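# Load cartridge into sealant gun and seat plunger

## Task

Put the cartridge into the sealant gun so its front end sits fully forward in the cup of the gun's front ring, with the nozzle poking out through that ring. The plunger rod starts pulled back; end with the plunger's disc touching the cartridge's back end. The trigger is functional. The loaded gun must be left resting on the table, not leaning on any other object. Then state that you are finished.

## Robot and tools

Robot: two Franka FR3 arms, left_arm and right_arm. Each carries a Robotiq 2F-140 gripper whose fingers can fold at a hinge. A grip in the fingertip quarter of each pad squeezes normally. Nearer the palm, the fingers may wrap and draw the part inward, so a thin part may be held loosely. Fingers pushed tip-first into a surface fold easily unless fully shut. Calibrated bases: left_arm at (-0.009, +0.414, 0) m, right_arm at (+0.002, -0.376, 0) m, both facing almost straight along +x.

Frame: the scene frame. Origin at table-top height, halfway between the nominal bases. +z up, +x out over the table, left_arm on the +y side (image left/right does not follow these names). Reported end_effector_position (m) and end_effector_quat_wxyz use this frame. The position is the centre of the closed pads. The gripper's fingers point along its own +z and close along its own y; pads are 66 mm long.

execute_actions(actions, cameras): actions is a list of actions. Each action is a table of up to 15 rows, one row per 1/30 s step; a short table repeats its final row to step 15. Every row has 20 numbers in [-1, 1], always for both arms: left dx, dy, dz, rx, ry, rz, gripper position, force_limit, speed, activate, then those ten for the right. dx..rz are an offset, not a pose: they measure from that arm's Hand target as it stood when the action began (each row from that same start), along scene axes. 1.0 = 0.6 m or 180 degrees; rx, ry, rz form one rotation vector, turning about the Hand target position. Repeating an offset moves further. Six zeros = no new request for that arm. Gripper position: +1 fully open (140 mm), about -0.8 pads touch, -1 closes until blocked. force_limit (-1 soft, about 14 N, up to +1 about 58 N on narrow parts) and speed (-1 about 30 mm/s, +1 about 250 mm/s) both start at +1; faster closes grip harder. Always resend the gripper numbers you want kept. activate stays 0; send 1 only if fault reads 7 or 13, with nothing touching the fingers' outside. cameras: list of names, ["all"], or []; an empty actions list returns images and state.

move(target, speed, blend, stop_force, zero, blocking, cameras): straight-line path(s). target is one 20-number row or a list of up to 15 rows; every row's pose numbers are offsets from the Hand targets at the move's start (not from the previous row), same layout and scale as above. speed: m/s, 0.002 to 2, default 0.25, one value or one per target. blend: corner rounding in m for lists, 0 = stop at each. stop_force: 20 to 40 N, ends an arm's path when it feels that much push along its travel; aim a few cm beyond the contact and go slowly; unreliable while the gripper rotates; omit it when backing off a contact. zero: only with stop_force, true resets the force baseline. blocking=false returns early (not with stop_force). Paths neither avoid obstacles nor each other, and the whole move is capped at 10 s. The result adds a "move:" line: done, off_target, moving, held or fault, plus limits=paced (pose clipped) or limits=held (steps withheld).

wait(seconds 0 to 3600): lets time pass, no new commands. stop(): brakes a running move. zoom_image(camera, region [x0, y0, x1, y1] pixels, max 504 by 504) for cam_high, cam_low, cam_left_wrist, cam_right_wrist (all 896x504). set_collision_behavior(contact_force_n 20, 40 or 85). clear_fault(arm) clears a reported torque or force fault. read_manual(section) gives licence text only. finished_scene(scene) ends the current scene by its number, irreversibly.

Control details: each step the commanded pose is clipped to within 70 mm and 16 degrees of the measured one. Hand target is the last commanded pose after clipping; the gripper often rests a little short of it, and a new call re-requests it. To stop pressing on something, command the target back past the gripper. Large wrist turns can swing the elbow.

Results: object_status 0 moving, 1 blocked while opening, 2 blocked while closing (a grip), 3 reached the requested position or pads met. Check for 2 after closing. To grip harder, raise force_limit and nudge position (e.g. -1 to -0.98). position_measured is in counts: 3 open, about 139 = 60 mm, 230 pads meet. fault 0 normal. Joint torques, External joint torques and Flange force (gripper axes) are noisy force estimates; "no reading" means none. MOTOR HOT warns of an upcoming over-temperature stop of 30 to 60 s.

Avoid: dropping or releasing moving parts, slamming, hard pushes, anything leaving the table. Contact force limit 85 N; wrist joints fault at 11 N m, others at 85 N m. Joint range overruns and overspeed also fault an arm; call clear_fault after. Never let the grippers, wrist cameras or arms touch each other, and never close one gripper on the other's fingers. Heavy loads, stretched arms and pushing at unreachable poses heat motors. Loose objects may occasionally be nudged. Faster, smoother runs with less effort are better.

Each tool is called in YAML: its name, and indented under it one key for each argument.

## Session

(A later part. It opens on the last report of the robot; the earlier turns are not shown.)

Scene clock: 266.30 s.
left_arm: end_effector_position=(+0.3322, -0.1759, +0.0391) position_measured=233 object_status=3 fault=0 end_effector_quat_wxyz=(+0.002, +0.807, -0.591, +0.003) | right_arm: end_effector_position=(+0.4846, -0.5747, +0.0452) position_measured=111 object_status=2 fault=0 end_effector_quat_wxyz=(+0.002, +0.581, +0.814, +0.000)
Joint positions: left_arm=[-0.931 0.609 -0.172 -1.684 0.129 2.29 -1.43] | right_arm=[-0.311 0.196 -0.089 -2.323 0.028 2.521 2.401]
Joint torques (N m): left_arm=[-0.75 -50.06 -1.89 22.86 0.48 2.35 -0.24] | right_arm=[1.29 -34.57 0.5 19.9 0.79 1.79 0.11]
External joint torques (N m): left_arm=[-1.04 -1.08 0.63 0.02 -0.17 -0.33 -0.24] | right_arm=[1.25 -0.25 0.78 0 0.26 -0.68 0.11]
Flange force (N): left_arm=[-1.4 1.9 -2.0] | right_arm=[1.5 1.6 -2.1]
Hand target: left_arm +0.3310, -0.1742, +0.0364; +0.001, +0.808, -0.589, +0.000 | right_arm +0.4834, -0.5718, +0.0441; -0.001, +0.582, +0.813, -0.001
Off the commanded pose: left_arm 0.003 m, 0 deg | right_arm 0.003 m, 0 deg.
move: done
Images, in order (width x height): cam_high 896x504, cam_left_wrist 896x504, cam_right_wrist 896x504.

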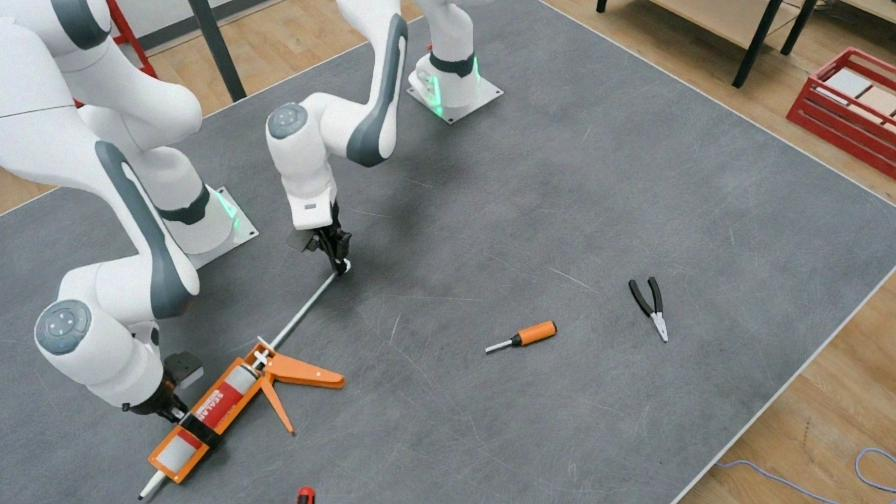

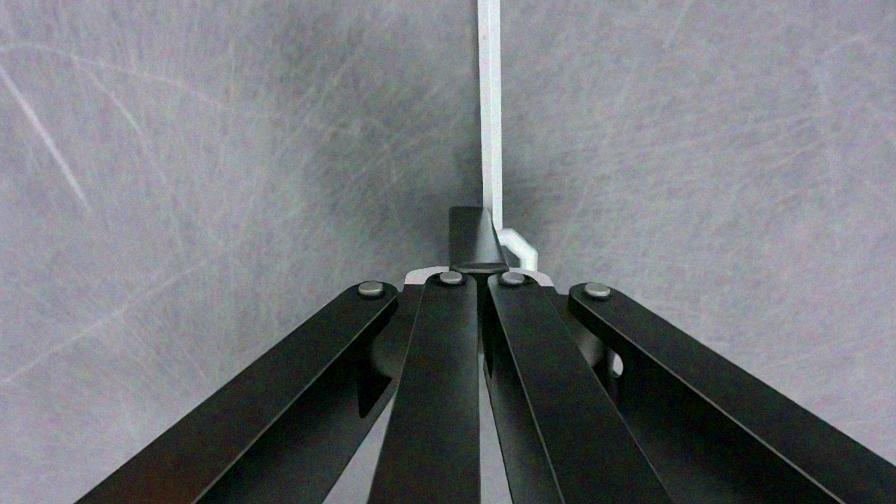

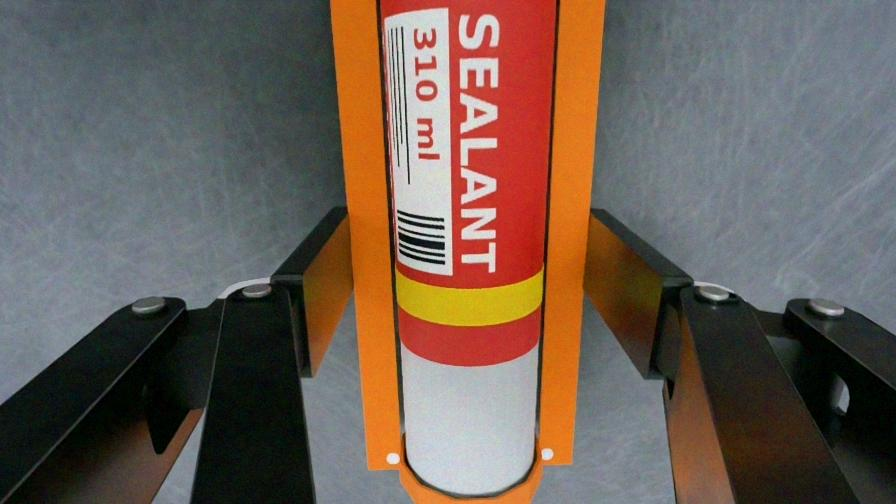

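move:
  target:
    - [0,0,0.05,0,0,0,-1,0,0,0,0,0,0,0,0,0,-1,0.4,-1,0]
    - [-0.048,0.096,0.05,0,0,0,-1,0,0,0,0,0,0,0,0,0,-1,0.4,-1,0]
    - [-0.048,0.096,-0.004,0,0,0,-1,0,0,0,0,0,0,0,0,0,-1,0.4,-1,0]
  speed: 0.15
  cameras: ["cam_left_wrist"]

move:
  target: [0.030,-0.095,0,0,0,0,-1,0,0,0,0,0,0,0,0,0,-1,0.4,-1,0]
  speed: 0.02
  stop_force: 38
  cameras: ["cam_left_wrist","cam_high","cam_right_wrist"]

zoom_image:
  camera: "cam_high"
  region: [205, 325, 285, 405]

Scene clock: 274.00 s.
left_arm: end_effector_position=(+0.3012, -0.1150, +0.0332) position_measured=233 object_status=3 fault=0 end_effector_quat_wxyz=(+0.001, +0.808, -0.590, -0.002) | right_arm: end_effector_position=(+0.4845, -0.5745, +0.0451) position_measured=111 object_status=2 fault=0 end_effector_quat_wxyz=(+0.001, +0.582, +0.813, +0.000)
Joint positions: left_arm=[-0.897 0.447 -0.185 -1.972 0.114 2.406 -1.424] | right_arm=[-0.311 0.196 -0.089 -2.323 0.028 2.52 2.402]
Joint velocities: left_arm=[-0.002 0 -0.001 0 0 0.003 0.002] | right_arm=[within noise]
Joint torques (N m): left_arm=[-0.73 -45.52 -1.51 21.95 0.7 2.79 -0.26] | right_arm=[1.13 -34.96 0.33 20.17 0.67 1.9 0.08]
External joint torques (N m): left_arm=[-0.62 -2.36 0.84 0.54 0.12 0.15 -0.26] | right_arm=[1.06 -0.59 0.6 0.26 0.14 -0.58 0.08]
Flange force (N): left_arm=[-3.1 1.7 -3.5] | right_arm=[1.3 1.3 -2.7]
Hand target: left_arm +0.3022, -0.1166, +0.0340; +0.001, +0.808, -0.589, +0.000 | right_arm +0.4834, -0.5718, +0.0441; -0.001, +0.582, +0.813, -0.001
Off the commanded pose: left_arm 0.002 m, 0 deg | right_arm 0.003 m, 0 deg.
move: done

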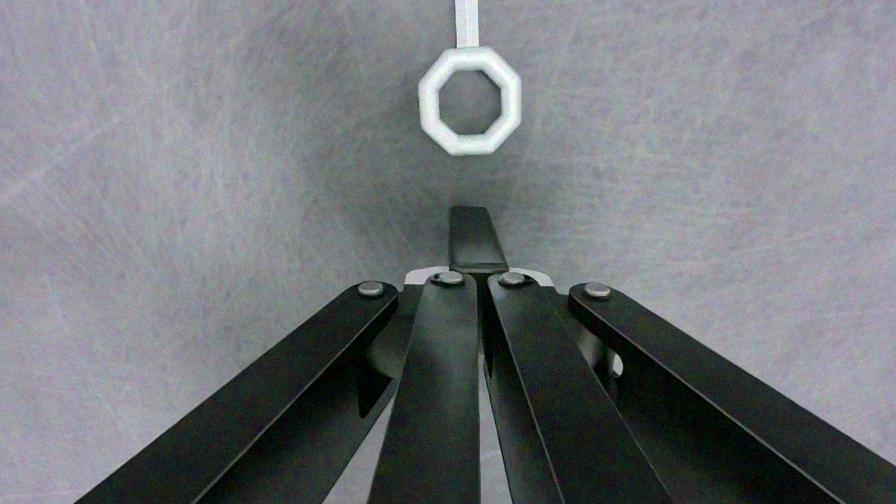

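Scene clock: 277.87 s.
left_arm: end_effector_position=(+0.3216, -0.1758, +0.0378) position_measured=233 object_status=3 fault=0 end_effector_quat_wxyz=(+0.003, +0.807, -0.591, +0.004) | right_arm: end_effector_position=(+0.4858, -0.5757, +0.0462) position_measured=111 object_status=2 fault=0 end_effector_quat_wxyz=(+0.004, +0.581, +0.814, +0.000)
Joint positions: left_arm=[-0.955 0.594 -0.159 -1.713 0.117 2.307 -1.438] | right_arm=[-0.307 0.195 -0.093 -2.322 0.027 2.523 2.401]
Joint torques (N m): left_arm=[-0.91 -48.69 -1.84 22.4 0.49 2.42 -0.23] | right_arm=[1.27 -34.27 0.81 19.7 0.72 1.46 0.12]
External joint torques (N m): left_arm=[-0.88 -0.05 0.61 -0.35 -0.16 -0.27 -0.23] | right_arm=[1.27 0.06 1.16 -0.21 0.19 -1.02 0.12]
Flange force (N): left_arm=[-0.6 1.5 -0.2] | right_arm=[1.5 2.1 -2.2]
Hand target: left_arm +0.3202, -0.1736, +0.0340; +0.001, +0.808, -0.589, +0.000 | right_arm +0.4834, -0.5718, +0.0441; -0.001, +0.582, +0.813, -0.001
Off the commanded pose: left_arm 0.005 m, 1 deg | right_arm 0.005 m, 1 deg.
move: off_target (left_arm)
Images, in order (width x height): cam_high 896x504, cam_left_wrist 896x504, cam_right_wrist 896x504.

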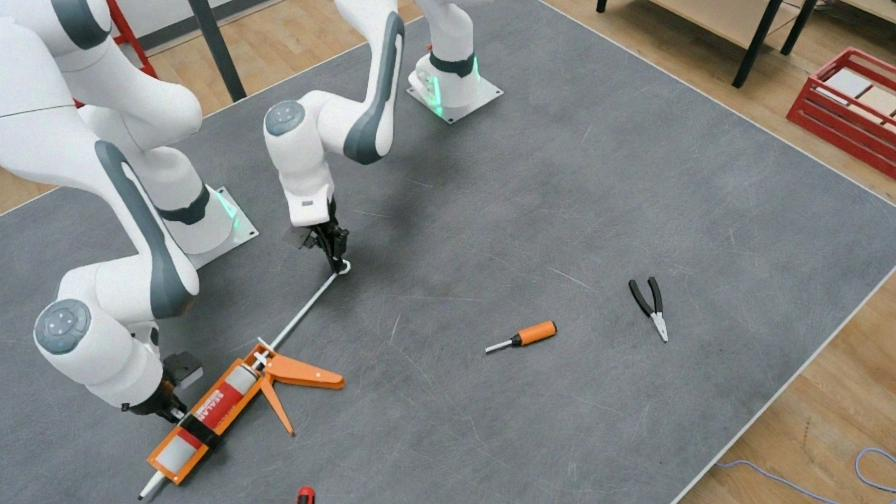

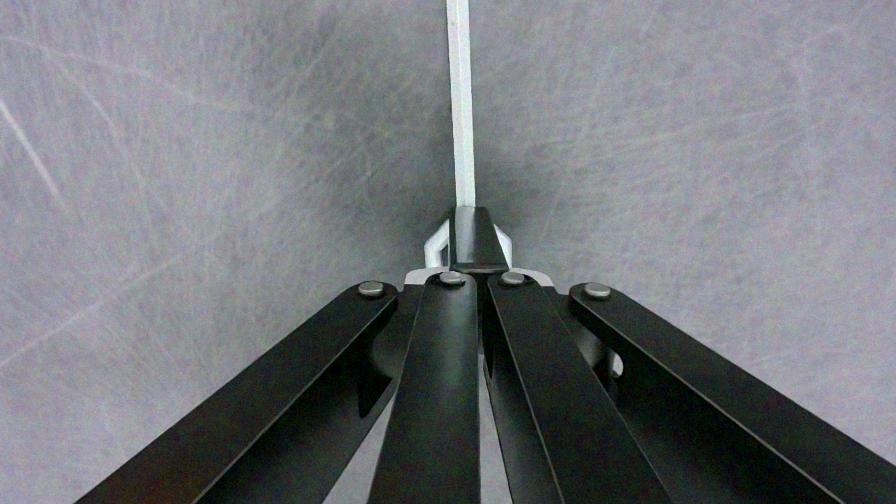

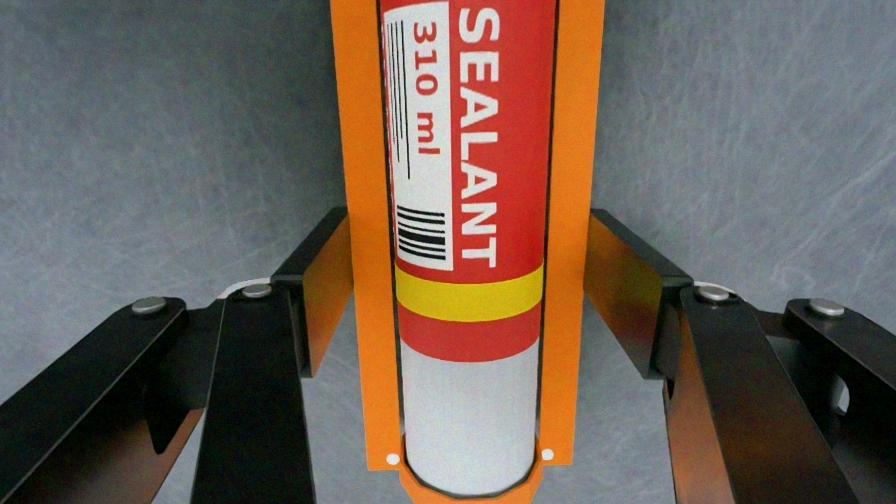

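Scaled by 6.300 from the camera's image (finer frame: 1280x720).

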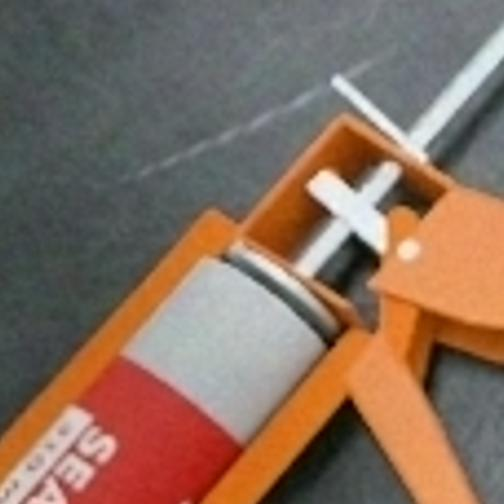

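move:
  target:
    - [0,0,0.05,0,0,0,0.1,1,0,0,0,0,0,0,0,0,-1,0.4,-1,0]
    - [0.0165,-0.056,0.05,0,0,0,0.1,1,0,0,0,0,0,0,0,0,-1,0.4,-1,0]
    - [0.0165,-0.056,-0.002,0,0,0,0.1,1,0,0,0,0,0,0,0,0,-1,0.4,-1,0]
    - [0.0165,-0.056,-0.002,0,0,0,-1,1,-0.1,0,0,0,0,0,0,0,-1,0.4,-1,0]
  speed: 0.15

wait:
  seconds: 1
  cameras: ["cam_left_wrist"]

move:
  target: [0.018,-0.057,0,0,0,0,-1,1,-0.1,0,0,0,0,0,0,0,-1,0.4,-1,0]
  speed: 0.02
  stop_force: 38
  cameras: ["cam_left_wrist","cam_high","cam_right_wrist"]

zoom_image:
  camera: "cam_high"
  region: [205, 325, 285, 405]

Scene clock: 289.87 s.
left_arm: end_effector_position=(+0.3327, -0.2041, +0.0319) position_measured=223 object_status=2 fault=0 end_effector_quat_wxyz=(-0.001, +0.814, -0.581, -0.001) | right_arm: end_effector_position=(+0.4835, -0.5750, +0.0449) position_measured=111 object_status=2 fault=0 end_effector_quat_wxyz=(+0.001, +0.583, +0.812, -0.001)
Joint positions: left_arm=[-0.985 0.702 -0.143 -1.538 0.116 2.228 -1.463] | right_arm=[-0.307 0.196 -0.094 -2.323 0.027 2.519 2.405]
Joint velocities: left_arm=[0 0 0.001 0 0 0 -0.007] | right_arm=[within noise]
Joint torques (N m): left_arm=[-1.78 -54.06 -4.35 23.28 0.91 2.99 0.83] | right_arm=[1.53 -34.72 1.3 20.35 0.66 2.1 -0.11]
External joint torques (N m): left_arm=[-1.8 -2.5 -2 0.09 0.22 0.35 0.83] | right_arm=[1.51 -0.19 1.63 0.34 0.13 -0.38 -0.11]
Flange force (N): left_arm=[-7.2 2.7 -3.4] | right_arm=[1.2 2.7 -1.2]
Hand target: left_arm +0.3301, -0.2072, +0.0328; +0.001, +0.808, -0.589, +0.000 | right_arm +0.4834, -0.5718, +0.0441; -0.001, +0.582, +0.813, -0.001
Off the commanded pose: left_arm 0.004 m, 1 deg | right_arm 0.003 m, 0 deg.
move: off_target (left_arm)

Scene clock: 290.87 s.
left_arm: end_effector_position=(+0.3327, -0.2041, +0.0319) position_measured=223 object_status=2 fault=0 end_effector_quat_wxyz=(-0.001, +0.814, -0.580, -0.001) | right_arm: end_effector_position=(+0.4835, -0.5750, +0.0449) position_measured=111 object_status=2 fault=0 end_effector_quat_wxyz=(+0.001, +0.583, +0.812, -0.001)
Joint positions: left_arm=[-0.985 0.702 -0.143 -1.538 0.116 2.228 -1.464] | right_arm=[-0.307 0.196 -0.094 -2.323 0.027 2.519 2.405]
Joint torques (N m): left_arm=[-1.83 -54.08 -4.36 23.24 0.88 2.99 0.79] | right_arm=[1.54 -34.73 1.22 20.35 0.65 2.11 -0.11]
External joint torques (N m): left_arm=[-1.58 -2.31 -1.81 -0.09 0.2 0.32 0.79] | right_arm=[1.46 -0.37 1.51 0.46 0.12 -0.36 -0.11]
Flange force (N): left_arm=[-7.6 2.5 -3.1] | right_arm=[1.1 2.6 -1.6]
Hand target: left_arm +0.3301, -0.2072, +0.0328; +0.001, +0.808, -0.589, +0.000 | right_arm +0.4834, -0.5718, +0.0441; -0.001, +0.582, +0.813, -0.001
Tool commands: left_gripper/position=-1.0 left_gripper/force_limit=+1.0 left_gripper/speed=-0.1 left_gripper/activate=+0.0 right_gripper/position=-1.0 right_gripper/force_limit=+0.4 right_gripper/speed=-1.0 right_gripper/activate=+0.0
Off the commanded pose: left_arm 0.004 m, 1 deg | right_arm 0.003 m, 0 deg.
wait: 1.00 s; at rest by 0.17 s

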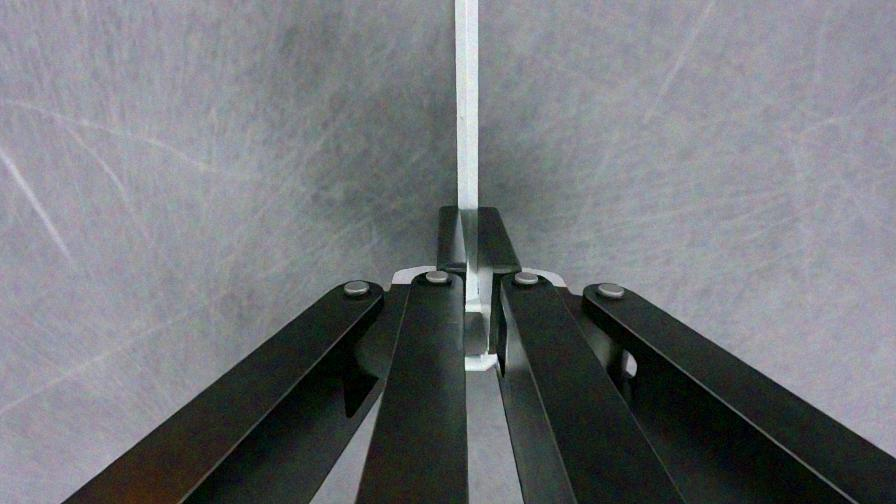

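Scene clock: 293.63 s.
left_arm: end_effector_position=(+0.3437, -0.2196, +0.0246) position_measured=223 object_status=2 fault=0 end_effector_quat_wxyz=(-0.014, +0.815, -0.579, -0.019) | right_arm: end_effector_position=(+0.4872, -0.5898, +0.0493) position_measured=111 object_status=2 fault=0 end_effector_quat_wxyz=(+0.013, +0.591, +0.807, +0.000)
Joint positions: left_arm=[-0.99 0.821 -0.154 -1.34 0.141 2.102 -1.473] | right_arm=[-0.314 0.195 -0.108 -2.317 0.026 2.536 2.405]
Joint velocities: left_arm=[0.004 0 -0.006 0 0.005 -0.001 -0.002] | right_arm=[within noise]
Joint torques (N m): left_arm=[-5.11 -58.25 -8.24 29.68 0.07 8.1 0.64] | right_arm=[7.06 -34.75 7.79 16.46 2.22 -0.7 0.02]
External joint torques (N m): left_arm=[-5.01 -3.61 -5.48 5.93 -0.66 5.56 0.65] | right_arm=[7.15 -0.29 8.33 -3.61 1.68 -3.24 0.02]
Flange force (N): left_arm=[12.9 3.9 1.5] | right_arm=[16.3 2.4 -6.4]
Hand target: left_arm +0.3409, -0.2414, +0.0328; +0.001, +0.808, -0.589, +0.000 | right_arm +0.4834, -0.5718, +0.0441; -0.001, +0.582, +0.813, -0.001
Off the commanded pose: left_arm 0.023 m, 3 deg | right_arm 0.019 m, 2 deg.
move: off_target (left_arm)
Images, in order (width x height): cam_high 896x504, cam_left_wrist 896x504, cam_right_wrist 896x504.

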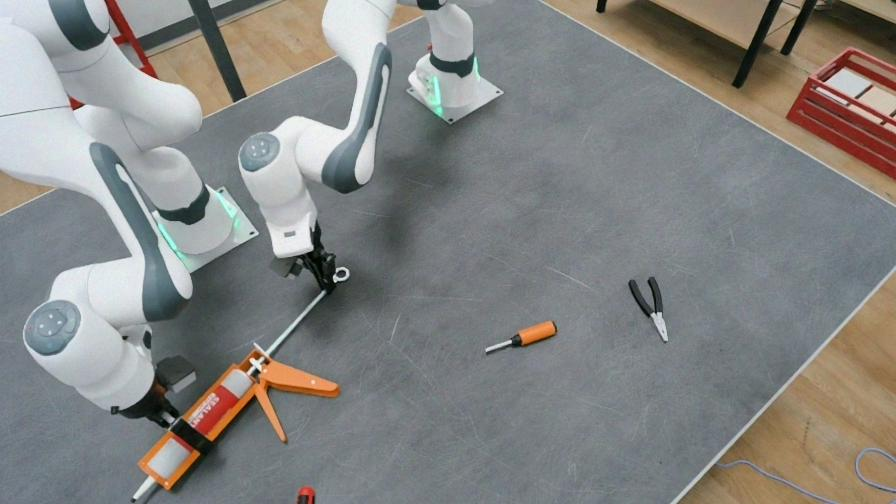

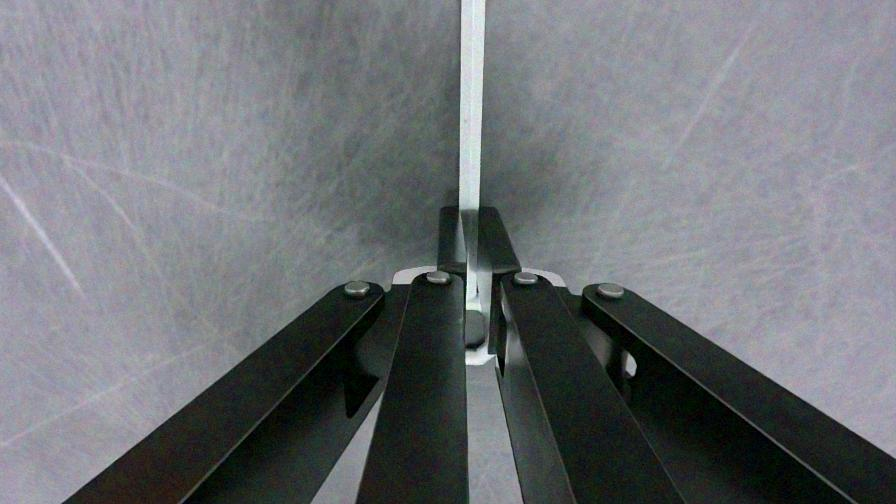

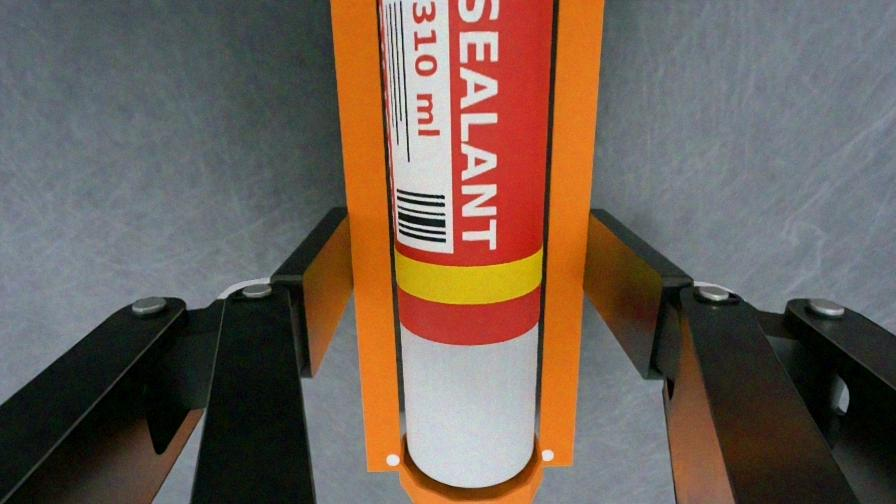

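Scaled by 6.300 from the camera's image (finer frame: 1280x720).

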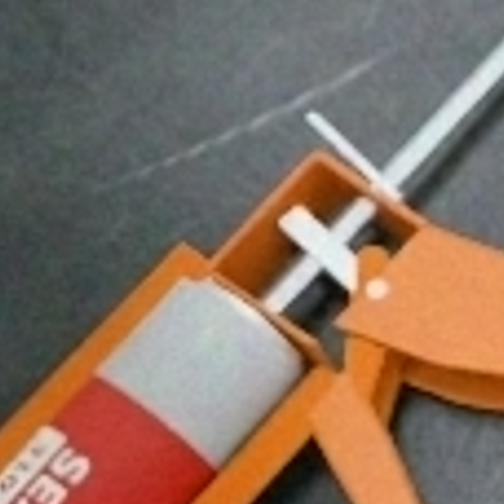

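move:
  target: [0.0025,-0.008,0.004,0,0,0,-1,1,-0.1,0,-0.0078,0.0238,0,0,0,0,-1,0.4,-1,0]
  speed: 0.02
  cameras: ["cam_left_wrist","cam_high","cam_right_wrist"]

zoom_image:
  camera: "cam_high"
  region: [205, 325, 345, 445]

Scene clock: 316.03 s.
left_arm: end_effector_position=(+0.3427, -0.2181, +0.0248) position_measured=223 object_status=2 fault=0 end_effector_quat_wxyz=(-0.019, +0.815, -0.579, -0.027) | right_arm: end_effector_position=(+0.4859, -0.5869, +0.0528) position_measured=111 object_status=2 fault=0 end_effector_quat_wxyz=(+0.021, +0.591, +0.807, +0.000)
Joint positions: left_arm=[-0.988 0.834 -0.16 -1.312 0.147 2.069 -1.476] | right_arm=[-0.308 0.173 -0.109 -2.343 0.015 2.557 2.418]
Joint velocities: left_arm=[0 -0.001 -0.001 0 0 -0.003 -0.003] | right_arm=[0.002 0 0 0 0 0 0.004]
Joint torques (N m): left_arm=[-5.53 -58.79 -8.94 31.56 0.11 10.31 0.61] | right_arm=[11.14 -33.52 12.2 13.04 3.23 -2.12 0.42]
External joint torques (N m): left_arm=[-5.34 -4.1 -6.01 7.87 -0.63 7.83 0.61] | right_arm=[11.14 0.23 12.59 -7.09 2.69 -4.7 0.42]
Flange force (N): left_arm=[18.2 3.6 3.4] | right_arm=[28.4 1.2 -8.1]
Hand target: left_arm +0.3424, -0.2462, +0.0352; +0.001, +0.808, -0.589, +0.000 | right_arm +0.4787, -0.5576, +0.0441; -0.001, +0.582, +0.813, -0.001
Off the commanded pose: left_arm 0.030 m, 4 deg | right_arm 0.031 m, 3 deg.
move: off_target (left_arm, right_arm)
Images, in order (width x height): cam_high 896x504, cam_left_wrist 896x504, cam_right_wrist 896x504.

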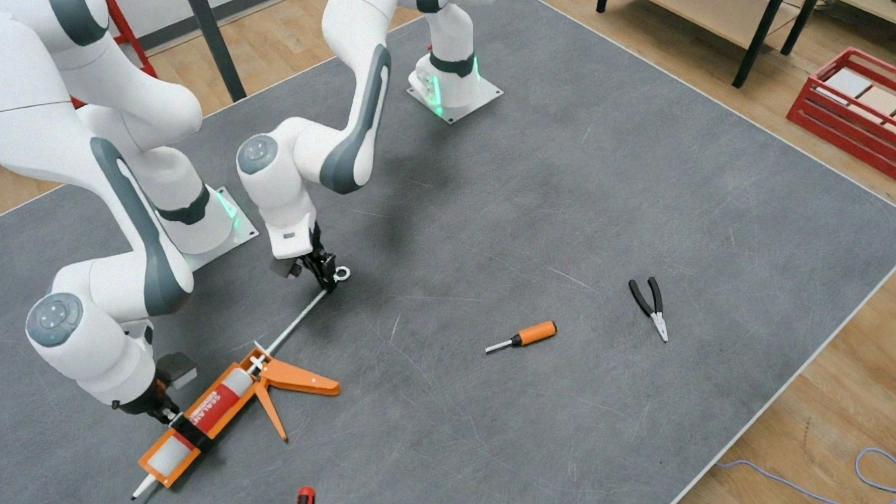

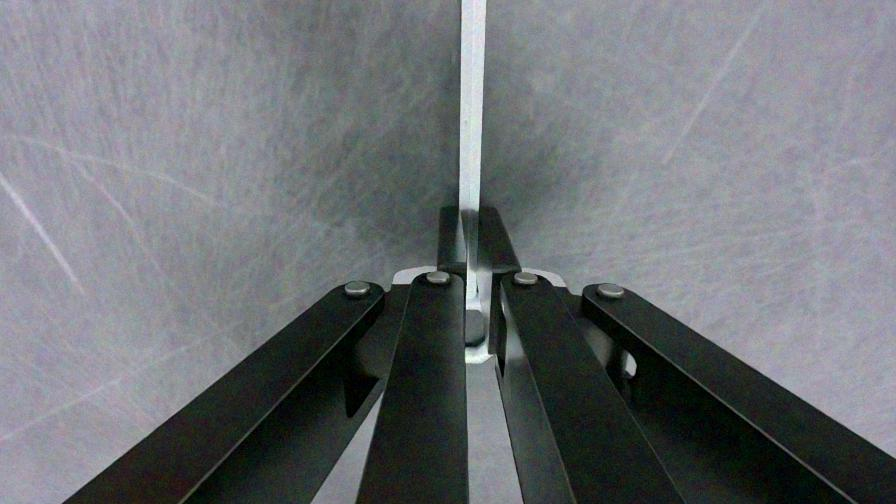

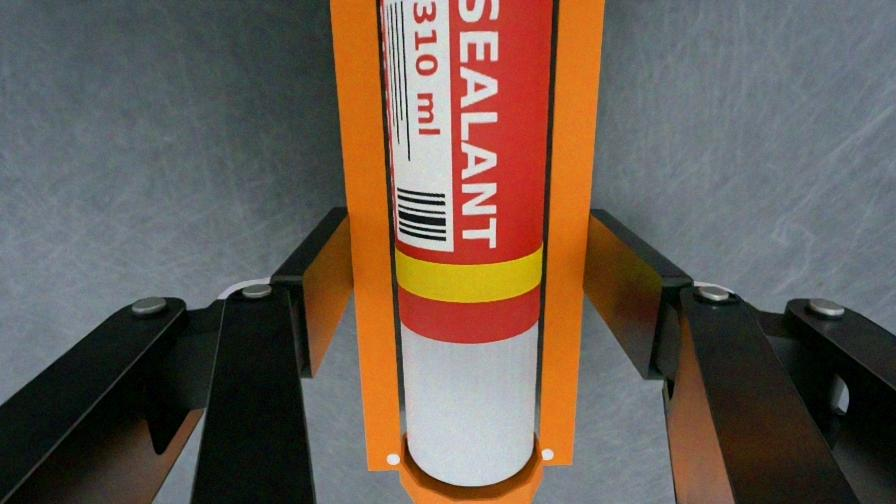

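Scaled by 3.600 from the camera's image (finer frame: 1280x720).

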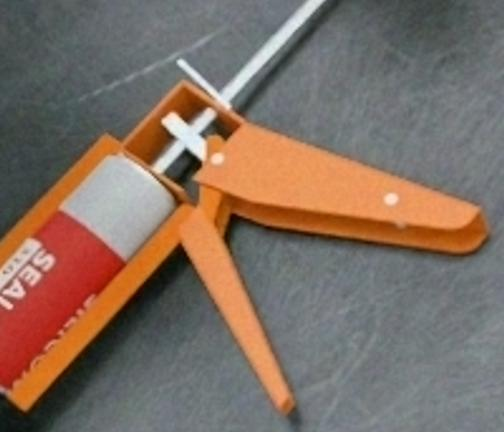

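move:
  target: [0.0,-0.003,0.02,0.03,0.01,0,-1,1,-0.1,0,0,0,-0.01,0,0,0,-1,0.4,-1,0]
  speed: 0.03
  cameras: ["cam_high","cam_right_wrist"]

zoom_image:
  camera: "cam_high"
  region: [205, 325, 285, 405]

Scene clock: 322.03 s.
left_arm: end_effector_position=(+0.3410, -0.2184, +0.0304) position_measured=223 object_status=2 fault=0 end_effector_quat_wxyz=(-0.049, +0.812, -0.577, -0.071) | right_arm: end_effector_position=(+0.4852, -0.5830, +0.0471) position_measured=111 object_status=2 fault=0 end_effector_quat_wxyz=(+0.019, +0.589, +0.808, -0.001)
Joint positions: left_arm=[-1.011 0.974 -0.173 -1.033 0.172 1.822 -1.48] | right_arm=[-0.304 0.183 -0.106 -2.347 0.015 2.566 2.421]
Joint velocities: left_arm=[-0.001 0 0 0.001 0.001 -0.004 -0.003] | right_arm=[within noise]
Joint torques (N m): left_arm=[-5.59 -67.33 -8.13 33.27 0.05 9.31 0.59] | right_arm=[9.41 -32.55 10.31 13.77 2.68 -1.24 0.2]
External joint torques (N m): left_arm=[-5.68 -9.77 -5.4 9.13 -0.77 7.14 0.6] | right_arm=[9.45 1.13 10.74 -5.99 2.15 -3.78 0.2]
Flange force (N): left_arm=[0.0 0.0 0.0] | right_arm=[22.5 2.3 -4.4]
Hand target: left_arm +0.3424, -0.2480, +0.0472; -0.028, +0.807, -0.588, -0.040 | right_arm +0.4787, -0.5576, +0.0381; -0.001, +0.582, +0.813, -0.001
Off the commanded pose: left_arm 0.034 m, 5 deg | right_arm 0.028 m, 3 deg.
move: off_target (left_arm, right_arm)

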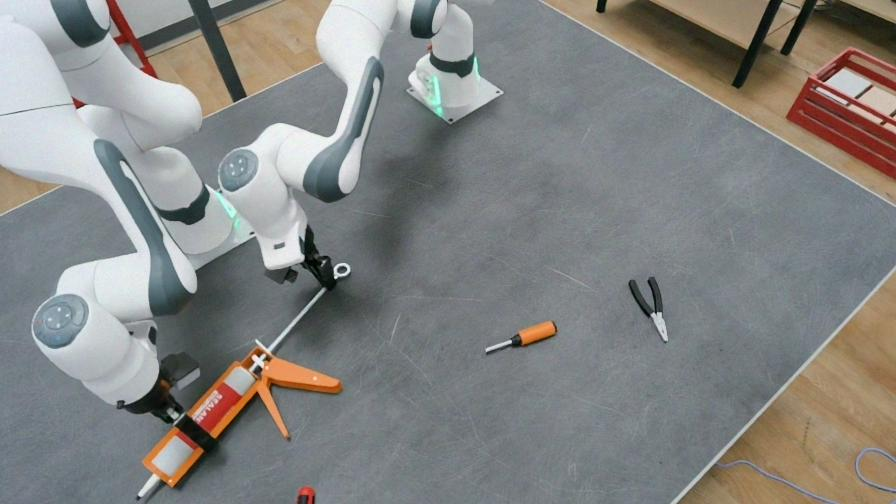

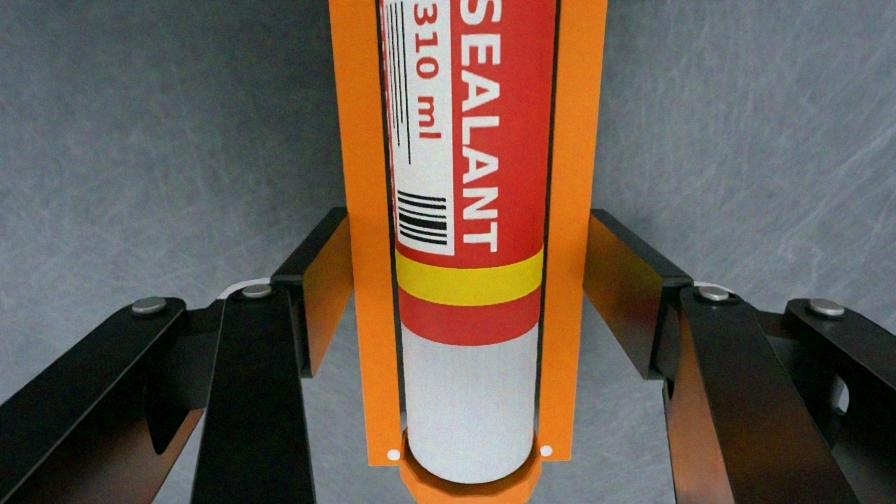

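Scaled by 6.300 from the camera's image (finer frame: 1280x720).

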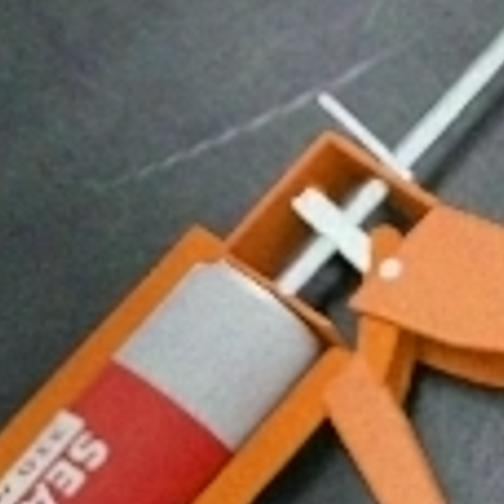

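move:
  target:
    - [-0.016,0.073,-0.019,-0.03,-0.01,0,-1,1,-0.1,0,0.008,-0.029,0.01,0,0,0,-1,0.4,-1,0]
    - [-0.016,0.073,-0.019,-0.03,-0.01,0,-1,1,-0.1,0,0.008,-0.029,0.01,0,0,0,0.4,0.2,-1,0]
    - [-0.016,0.073,-0.019,-0.03,-0.01,0,-1,1,-0.1,0,0.018,-0.0607,0.033,0,0,0,0.4,0.2,-1,0]
    - [-0.016,0.073,-0.019,-0.03,-0.01,0,-1,1,-0.1,0,0.018,-0.0607,0.033,0,0,0,-1,0.2,-1,0]
  speed: 0.08

wait:
  seconds: 1

move:
  target:
    - [0,0,0,0,0,0,-1,1,-0.1,0,0,0,0.012,0,0,0,-1,0.2,-1,0]
    - [0,0,0,0,0,0,-1,1,-0.1,0,0.0125,-0.038,0.012,0,0,0,-1,0.2,-1,0]
  speed: 0.03
  cameras: ["cam_left_wrist","cam_high","cam_right_wrist"]

zoom_image:
  camera: "cam_high"
  region: [205, 325, 285, 405]

Scene clock: 347.83 s.
left_arm: end_effector_position=(+0.3351, -0.2010, +0.0345) position_measured=223 object_status=2 fault=0 end_effector_quat_wxyz=(+0.000, +0.814, -0.581, -0.002) | right_arm: end_effector_position=(+0.4884, -0.5955, +0.0591) position_measured=162 object_status=0 fault=0 end_effector_quat_wxyz=(-0.001, +0.586, +0.811, -0.001)
Joint positions: left_arm=[-0.913 0.702 -0.225 -1.543 0.18 2.22 -1.492] | right_arm=[-0.339 0.199 -0.095 -2.27 0.029 2.465 2.377]
Joint torques (N m): left_arm=[-1.59 -54.64 -6.15 23.1 1.15 2.87 0.68] | right_arm=[0.95 -33.65 0.77 21.28 0.96 2.87 -0.2]
External joint torques (N m): left_arm=[-1.56 -3.08 -2.04 -0.2 0.45 0.2 0.68] | right_arm=[0.89 1.56 1.11 0.63 0.39 0.4 -0.2]
Flange force (N): left_arm=[-10.0 3.2 -4.5] | right_arm=[-2.9 5.1 4.0]
Hand target: left_arm +0.3328, -0.2042, +0.0358; +0.001, +0.808, -0.589, +0.000 | right_arm +0.4895, -0.5940, +0.0579; -0.001, +0.582, +0.813, -0.001
Off the commanded pose: left_arm 0.004 m, 1 deg | right_arm 0.002 m, 0 deg.
move: off_target (left_arm)

Scene clock: 348.83 s.
left_arm: end_effector_position=(+0.3351, -0.2010, +0.0345) position_measured=223 object_status=2 fault=0 end_effector_quat_wxyz=(+0.000, +0.814, -0.581, -0.002) | right_arm: end_effector_position=(+0.4884, -0.5955, +0.0591) position_measured=162 object_status=2 fault=0 end_effector_quat_wxyz=(-0.001, +0.586, +0.811, -0.001)
Joint positions: left_arm=[-0.913 0.702 -0.225 -1.543 0.18 2.22 -1.492] | right_arm=[-0.339 0.199 -0.095 -2.27 0.029 2.465 2.377]
Joint torques (N m): left_arm=[-1.67 -54.62 -6.12 23.1 1.11 2.88 0.6] | right_arm=[0.94 -33.67 0.75 21.29 0.96 2.88 -0.22]
External joint torques (N m): left_arm=[-1.87 -3.39 -2.2 -0.02 0.42 0.24 0.6] | right_arm=[0.97 1.42 1.16 0.72 0.4 0.43 -0.22]
Flange force (N): left_arm=[-9.8 3.7 -4.9] | right_arm=[-2.8 5.1 3.8]
Hand target: left_arm +0.3328, -0.2042, +0.0358; +0.001, +0.808, -0.589, +0.000 | right_arm +0.4895, -0.5940, +0.0579; -0.001, +0.582, +0.813, -0.001
Tool commands: left_gripper/position=-1.0 left_gripper/force_limit=+1.0 left_gripper/speed=-0.1 left_gripper/activate=+0.0 right_gripper/position=-1.0 right_gripper/force_limit=+0.2 right_gripper/speed=-1.0 right_gripper/activate=+0.0
Off the commanded pose: left_arm 0.004 m, 1 deg | right_arm 0.002 m, 0 deg.
wait: 1.00 s; at rest by 0.17 s

Scene clock: 350.60 s.
left_arm: end_effector_position=(+0.3360, -0.2065, +0.0371) position_measured=223 object_status=2 fault=0 end_effector_quat_wxyz=(+0.004, +0.814, -0.581, +0.004) | right_arm: end_effector_position=(+0.4912, -0.6084, +0.0602) position_measured=162 object_status=2 fault=0 end_effector_quat_wxyz=(-0.012, +0.584, +0.812, -0.002)
Joint positions: left_arm=[-0.912 0.702 -0.228 -1.54 0.181 2.232 -1.494] | right_arm=[-0.36 0.229 -0.094 -2.216 0.032 2.419 2.352]
Joint velocities: left_arm=[within noise] | right_arm=[-0.002 0.001 0 0.001 0 -0.001 -0.004]
Joint torques (N m): left_arm=[-1.31 -54.2 -5.16 21.42 1.24 1.18 0.63] | right_arm=[-2.95 -38.23 -2.67 25.72 -0.12 4.27 -0.65]
External joint torques (N m): left_arm=[-1.27 -2.85 -0.99 -1.79 0.55 -1.51 0.63] | right_arm=[-2.83 -1.98 -2.1 4.92 -0.7 1.88 -0.65]
Flange force (N): left_arm=[-13.9 3.4 -6.6] | right_arm=[-11.8 3.8 -1.7]
Hand target: left_arm +0.3328, -0.2042, +0.0358; +0.001, +0.808, -0.589, +0.000 | right_arm +0.4970, -0.6168, +0.0651; -0.001, +0.582, +0.813, -0.001
Off the commanded pose: left_arm 0.004 m, 1 deg | right_arm 0.011 m, 1 deg.
move: off_target (right_arm)
Images, in order (width x height): cam_high 896x504, cam_left_wrist 896x504, cam_right_wrist 896x504.

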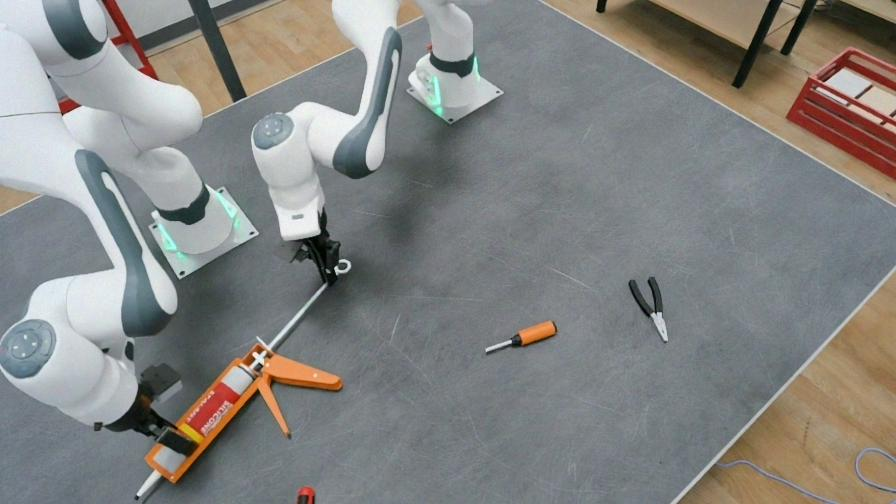

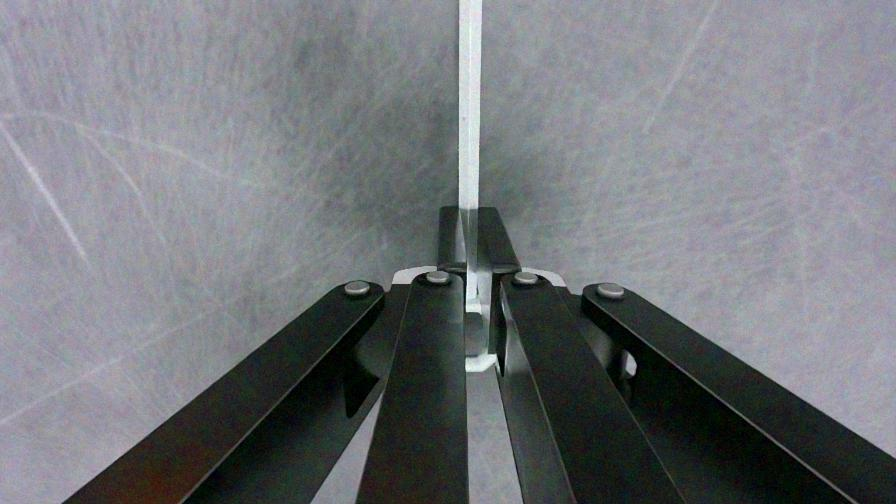

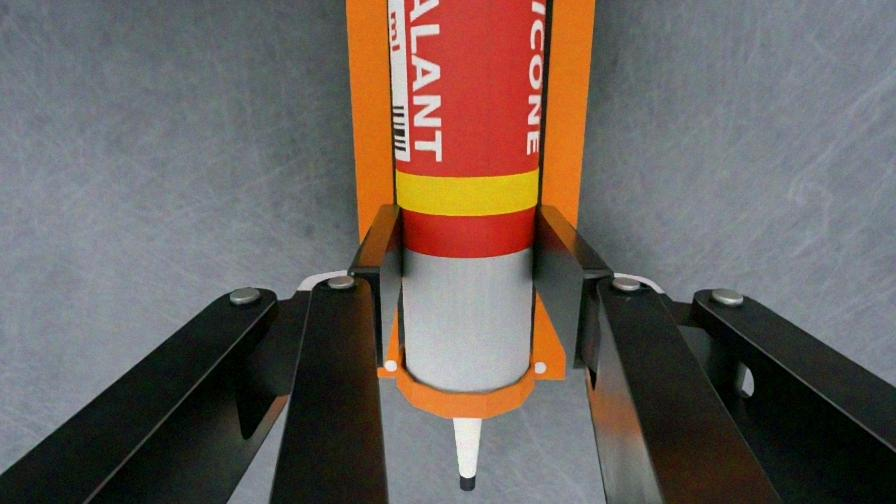

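Scaled by 6.300 from the camera's image (finer frame: 1280x720).

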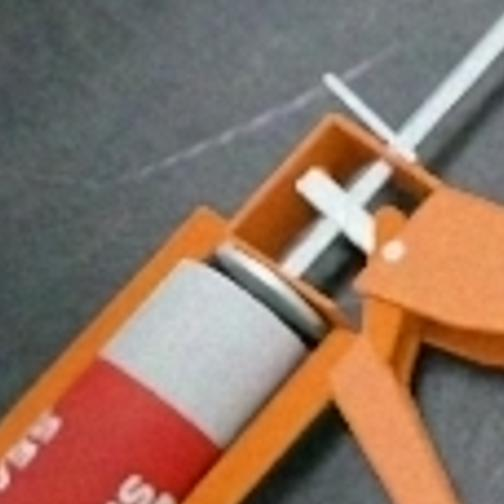

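move:
  target:
    - [0,0,0,0,0,0,-1,1,-0.1,0,-0.002,0.009,-0.005,0,0,0,-1,0.2,-1,0]
    - [0,0,0,0,0,0,-1,1,-0.1,0,-0.002,0.009,-0.005,0,0,0,0.5,0.2,0,0]
    - [0,0,0,0,0,0,-1,1,-0.1,0,-0.022,0.06,-0.035,0,0,0,0.5,0.7,-1,0]
    - [0,0,0,0,0,0,-1,1,-0.1,0,-0.022,0.06,-0.035,0,0,0,-1,0.7,-1,0]
  speed: 0.08

wait:
  seconds: 1

move:
  target: [0.0125,-0.0395,0.008,0,0,0,-1,1,-0.1,0,-0.009,0.0285,0,0,0,0,-1,0.7,-1,0]
  speed: 0.02
  cameras: ["cam_left_wrist","cam_high","cam_right_wrist"]

zoom_image:
  camera: "cam_high"
  region: [205, 325, 285, 405]

Scene clock: 362.07 s.
left_arm: end_effector_position=(+0.3364, -0.2029, +0.0353) position_measured=223 object_status=2 fault=0 end_effector_quat_wxyz=(+0.001, +0.814, -0.581, +0.001) | right_arm: end_effector_position=(+0.4809, -0.5822, +0.0430) position_measured=112 object_status=0 fault=0 end_effector_quat_wxyz=(-0.004, +0.583, +0.812, -0.001)
Joint positions: left_arm=[-0.908 0.703 -0.23 -1.542 0.185 2.226 -1.493] | right_arm=[-0.324 0.206 -0.092 -2.312 0.032 2.508 2.386]
Joint torques (N m): left_arm=[-2.01 -54.98 -6.36 23.25 0.94 2.42 0.58] | right_arm=[1.68 -35.35 0.72 21.37 0.73 3.04 0.06]
External joint torques (N m): left_arm=[-1.96 -3.33 -2.13 -0.07 0.25 -0.27 0.58] | right_arm=[1.78 -0.67 1.19 1.46 0.2 0.6 0.06]
Flange force (N): left_arm=[-8.6 3.6 -5.8] | right_arm=[0.4 4.2 -0.3]
Hand target: left_arm +0.3328, -0.2042, +0.0358; +0.001, +0.808, -0.589, +0.000 | right_arm +0.4838, -0.5808, +0.0441; -0.001, +0.582, +0.813, -0.001
Off the commanded pose: left_arm 0.004 m, 1 deg | right_arm 0.003 m, 0 deg.
move: done; target 2's new numbers were sent with right_arm's hand 0.006 m and 1 deg from that target

Scene clock: 363.07 s.
left_arm: end_effector_position=(+0.3364, -0.2029, +0.0353) position_measured=223 object_status=2 fault=0 end_effector_quat_wxyz=(+0.001, +0.814, -0.581, +0.001) | right_arm: end_effector_position=(+0.4809, -0.5822, +0.0430) position_measured=112 object_status=2 fault=0 end_effector_quat_wxyz=(-0.004, +0.583, +0.812, -0.001)
Joint positions: left_arm=[-0.908 0.703 -0.23 -1.542 0.185 2.226 -1.493] | right_arm=[-0.324 0.206 -0.092 -2.312 0.032 2.508 2.386]
Joint torques (N m): left_arm=[-1.89 -54.92 -6.33 23.21 0.96 2.42 0.57] | right_arm=[1.65 -35.34 0.7 21.41 0.74 3.06 0.03]
External joint torques (N m): left_arm=[-1.62 -3.63 -1.96 0.08 0.27 -0.24 0.57] | right_arm=[1.59 -0.6 1.02 1.51 0.22 0.62 0.03]
Flange force (N): left_arm=[-9.0 3.2 -6.2] | right_arm=[-0.1 4.1 -0.1]
Hand target: left_arm +0.3328, -0.2042, +0.0358; +0.001, +0.808, -0.589, +0.000 | right_arm +0.4838, -0.5808, +0.0441; -0.001, +0.582, +0.813, -0.001
Tool commands: left_gripper/position=-1.0 left_gripper/force_limit=+1.0 left_gripper/speed=-0.1 left_gripper/activate=+0.0 right_gripper/position=-1.0 right_gripper/force_limit=+0.7 right_gripper/speed=-1.0 right_gripper/activate=+0.0
Off the commanded pose: left_arm 0.004 m, 1 deg | right_arm 0.003 m, 0 deg.
wait: 1.00 s; at rest by 0.17 s

Scene clock: 364.83 s.
left_arm: end_effector_position=(+0.3403, -0.2043, +0.0266) position_measured=223 object_status=2 fault=0 end_effector_quat_wxyz=(-0.015, +0.814, -0.581, -0.023) | right_arm: end_effector_position=(+0.4813, -0.5811, +0.0478) position_measured=112 object_status=2 fault=0 end_effector_quat_wxyz=(+0.010, +0.586, +0.810, -0.001)
Joint positions: left_arm=[-0.919 0.78 -0.231 -1.418 0.198 2.121 -1.494] | right_arm=[-0.316 0.18 -0.095 -2.343 0.019 2.541 2.408]
Joint velocities: left_arm=[-0.001 0 0 0.002 0.001 -0.003 0.001] | right_arm=[within noise]
Joint torques (N m): left_arm=[-4.74 -60.63 -9.38 30.67 0.41 7.81 0.39] | right_arm=[7.1 -34.89 7.33 16.56 2.37 -0.2 0.4]
External joint torques (N m): left_arm=[-4.65 -7.47 -4.96 7.35 -0.31 5.29 0.39] | right_arm=[7.11 -1.15 7.68 -3.3 1.84 -2.71 0.4]
Flange force (N): left_arm=[8.5 4.4 -4.7] | right_arm=[17.8 1.5 -7.5]
Hand target: left_arm +0.3403, -0.2279, +0.0406; +0.001, +0.808, -0.589, +0.000 | right_arm +0.4784, -0.5637, +0.0441; -0.001, +0.582, +0.813, -0.001
Off the commanded pose: left_arm 0.027 m, 3 deg | right_arm 0.018 m, 1 deg.
move: off_target (left_arm, right_arm)
Images, in order (width x height): cam_high 896x504, cam_left_wrist 896x504, cam_right_wrist 896x504.

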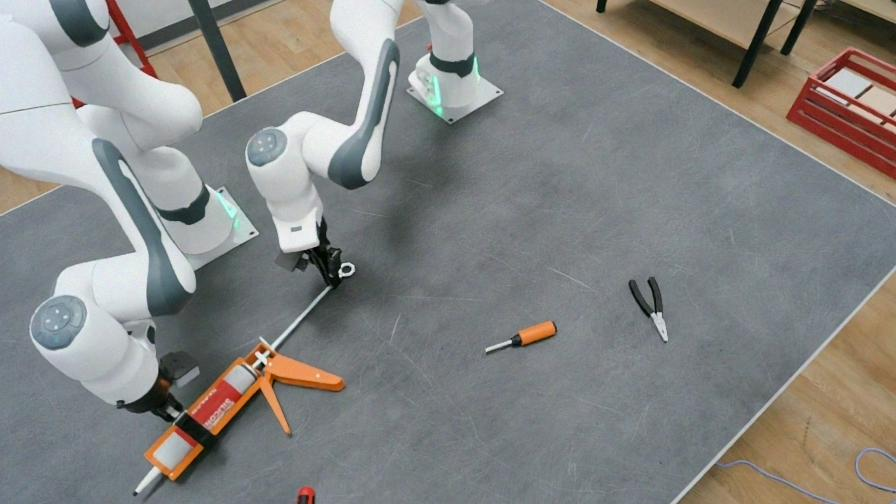

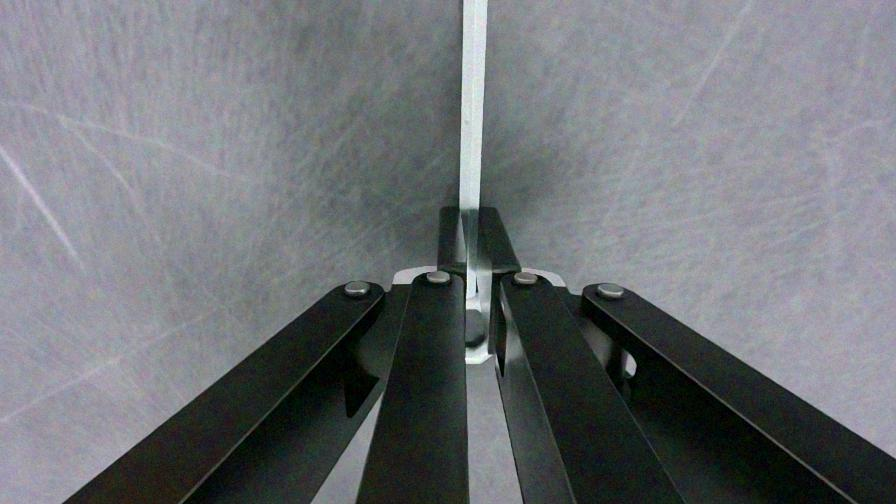

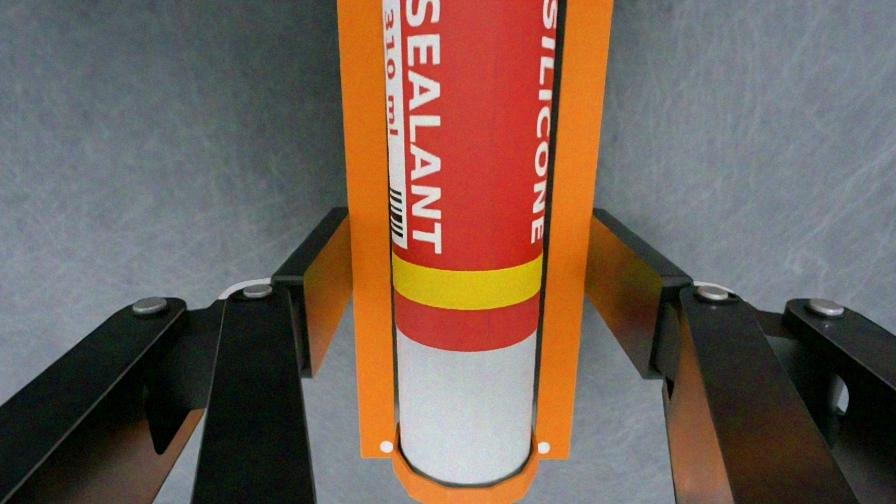

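Scaled by 6.300 from the camera's image (finer frame: 1280x720).

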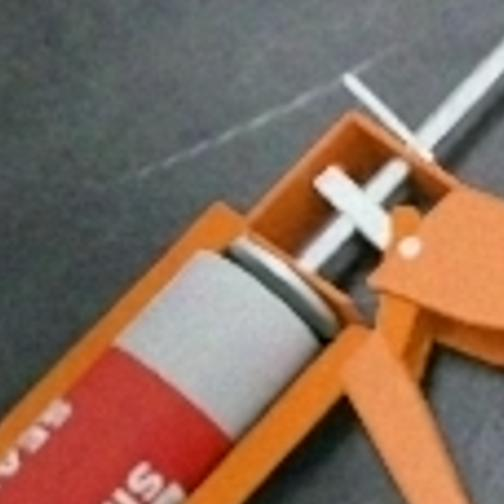

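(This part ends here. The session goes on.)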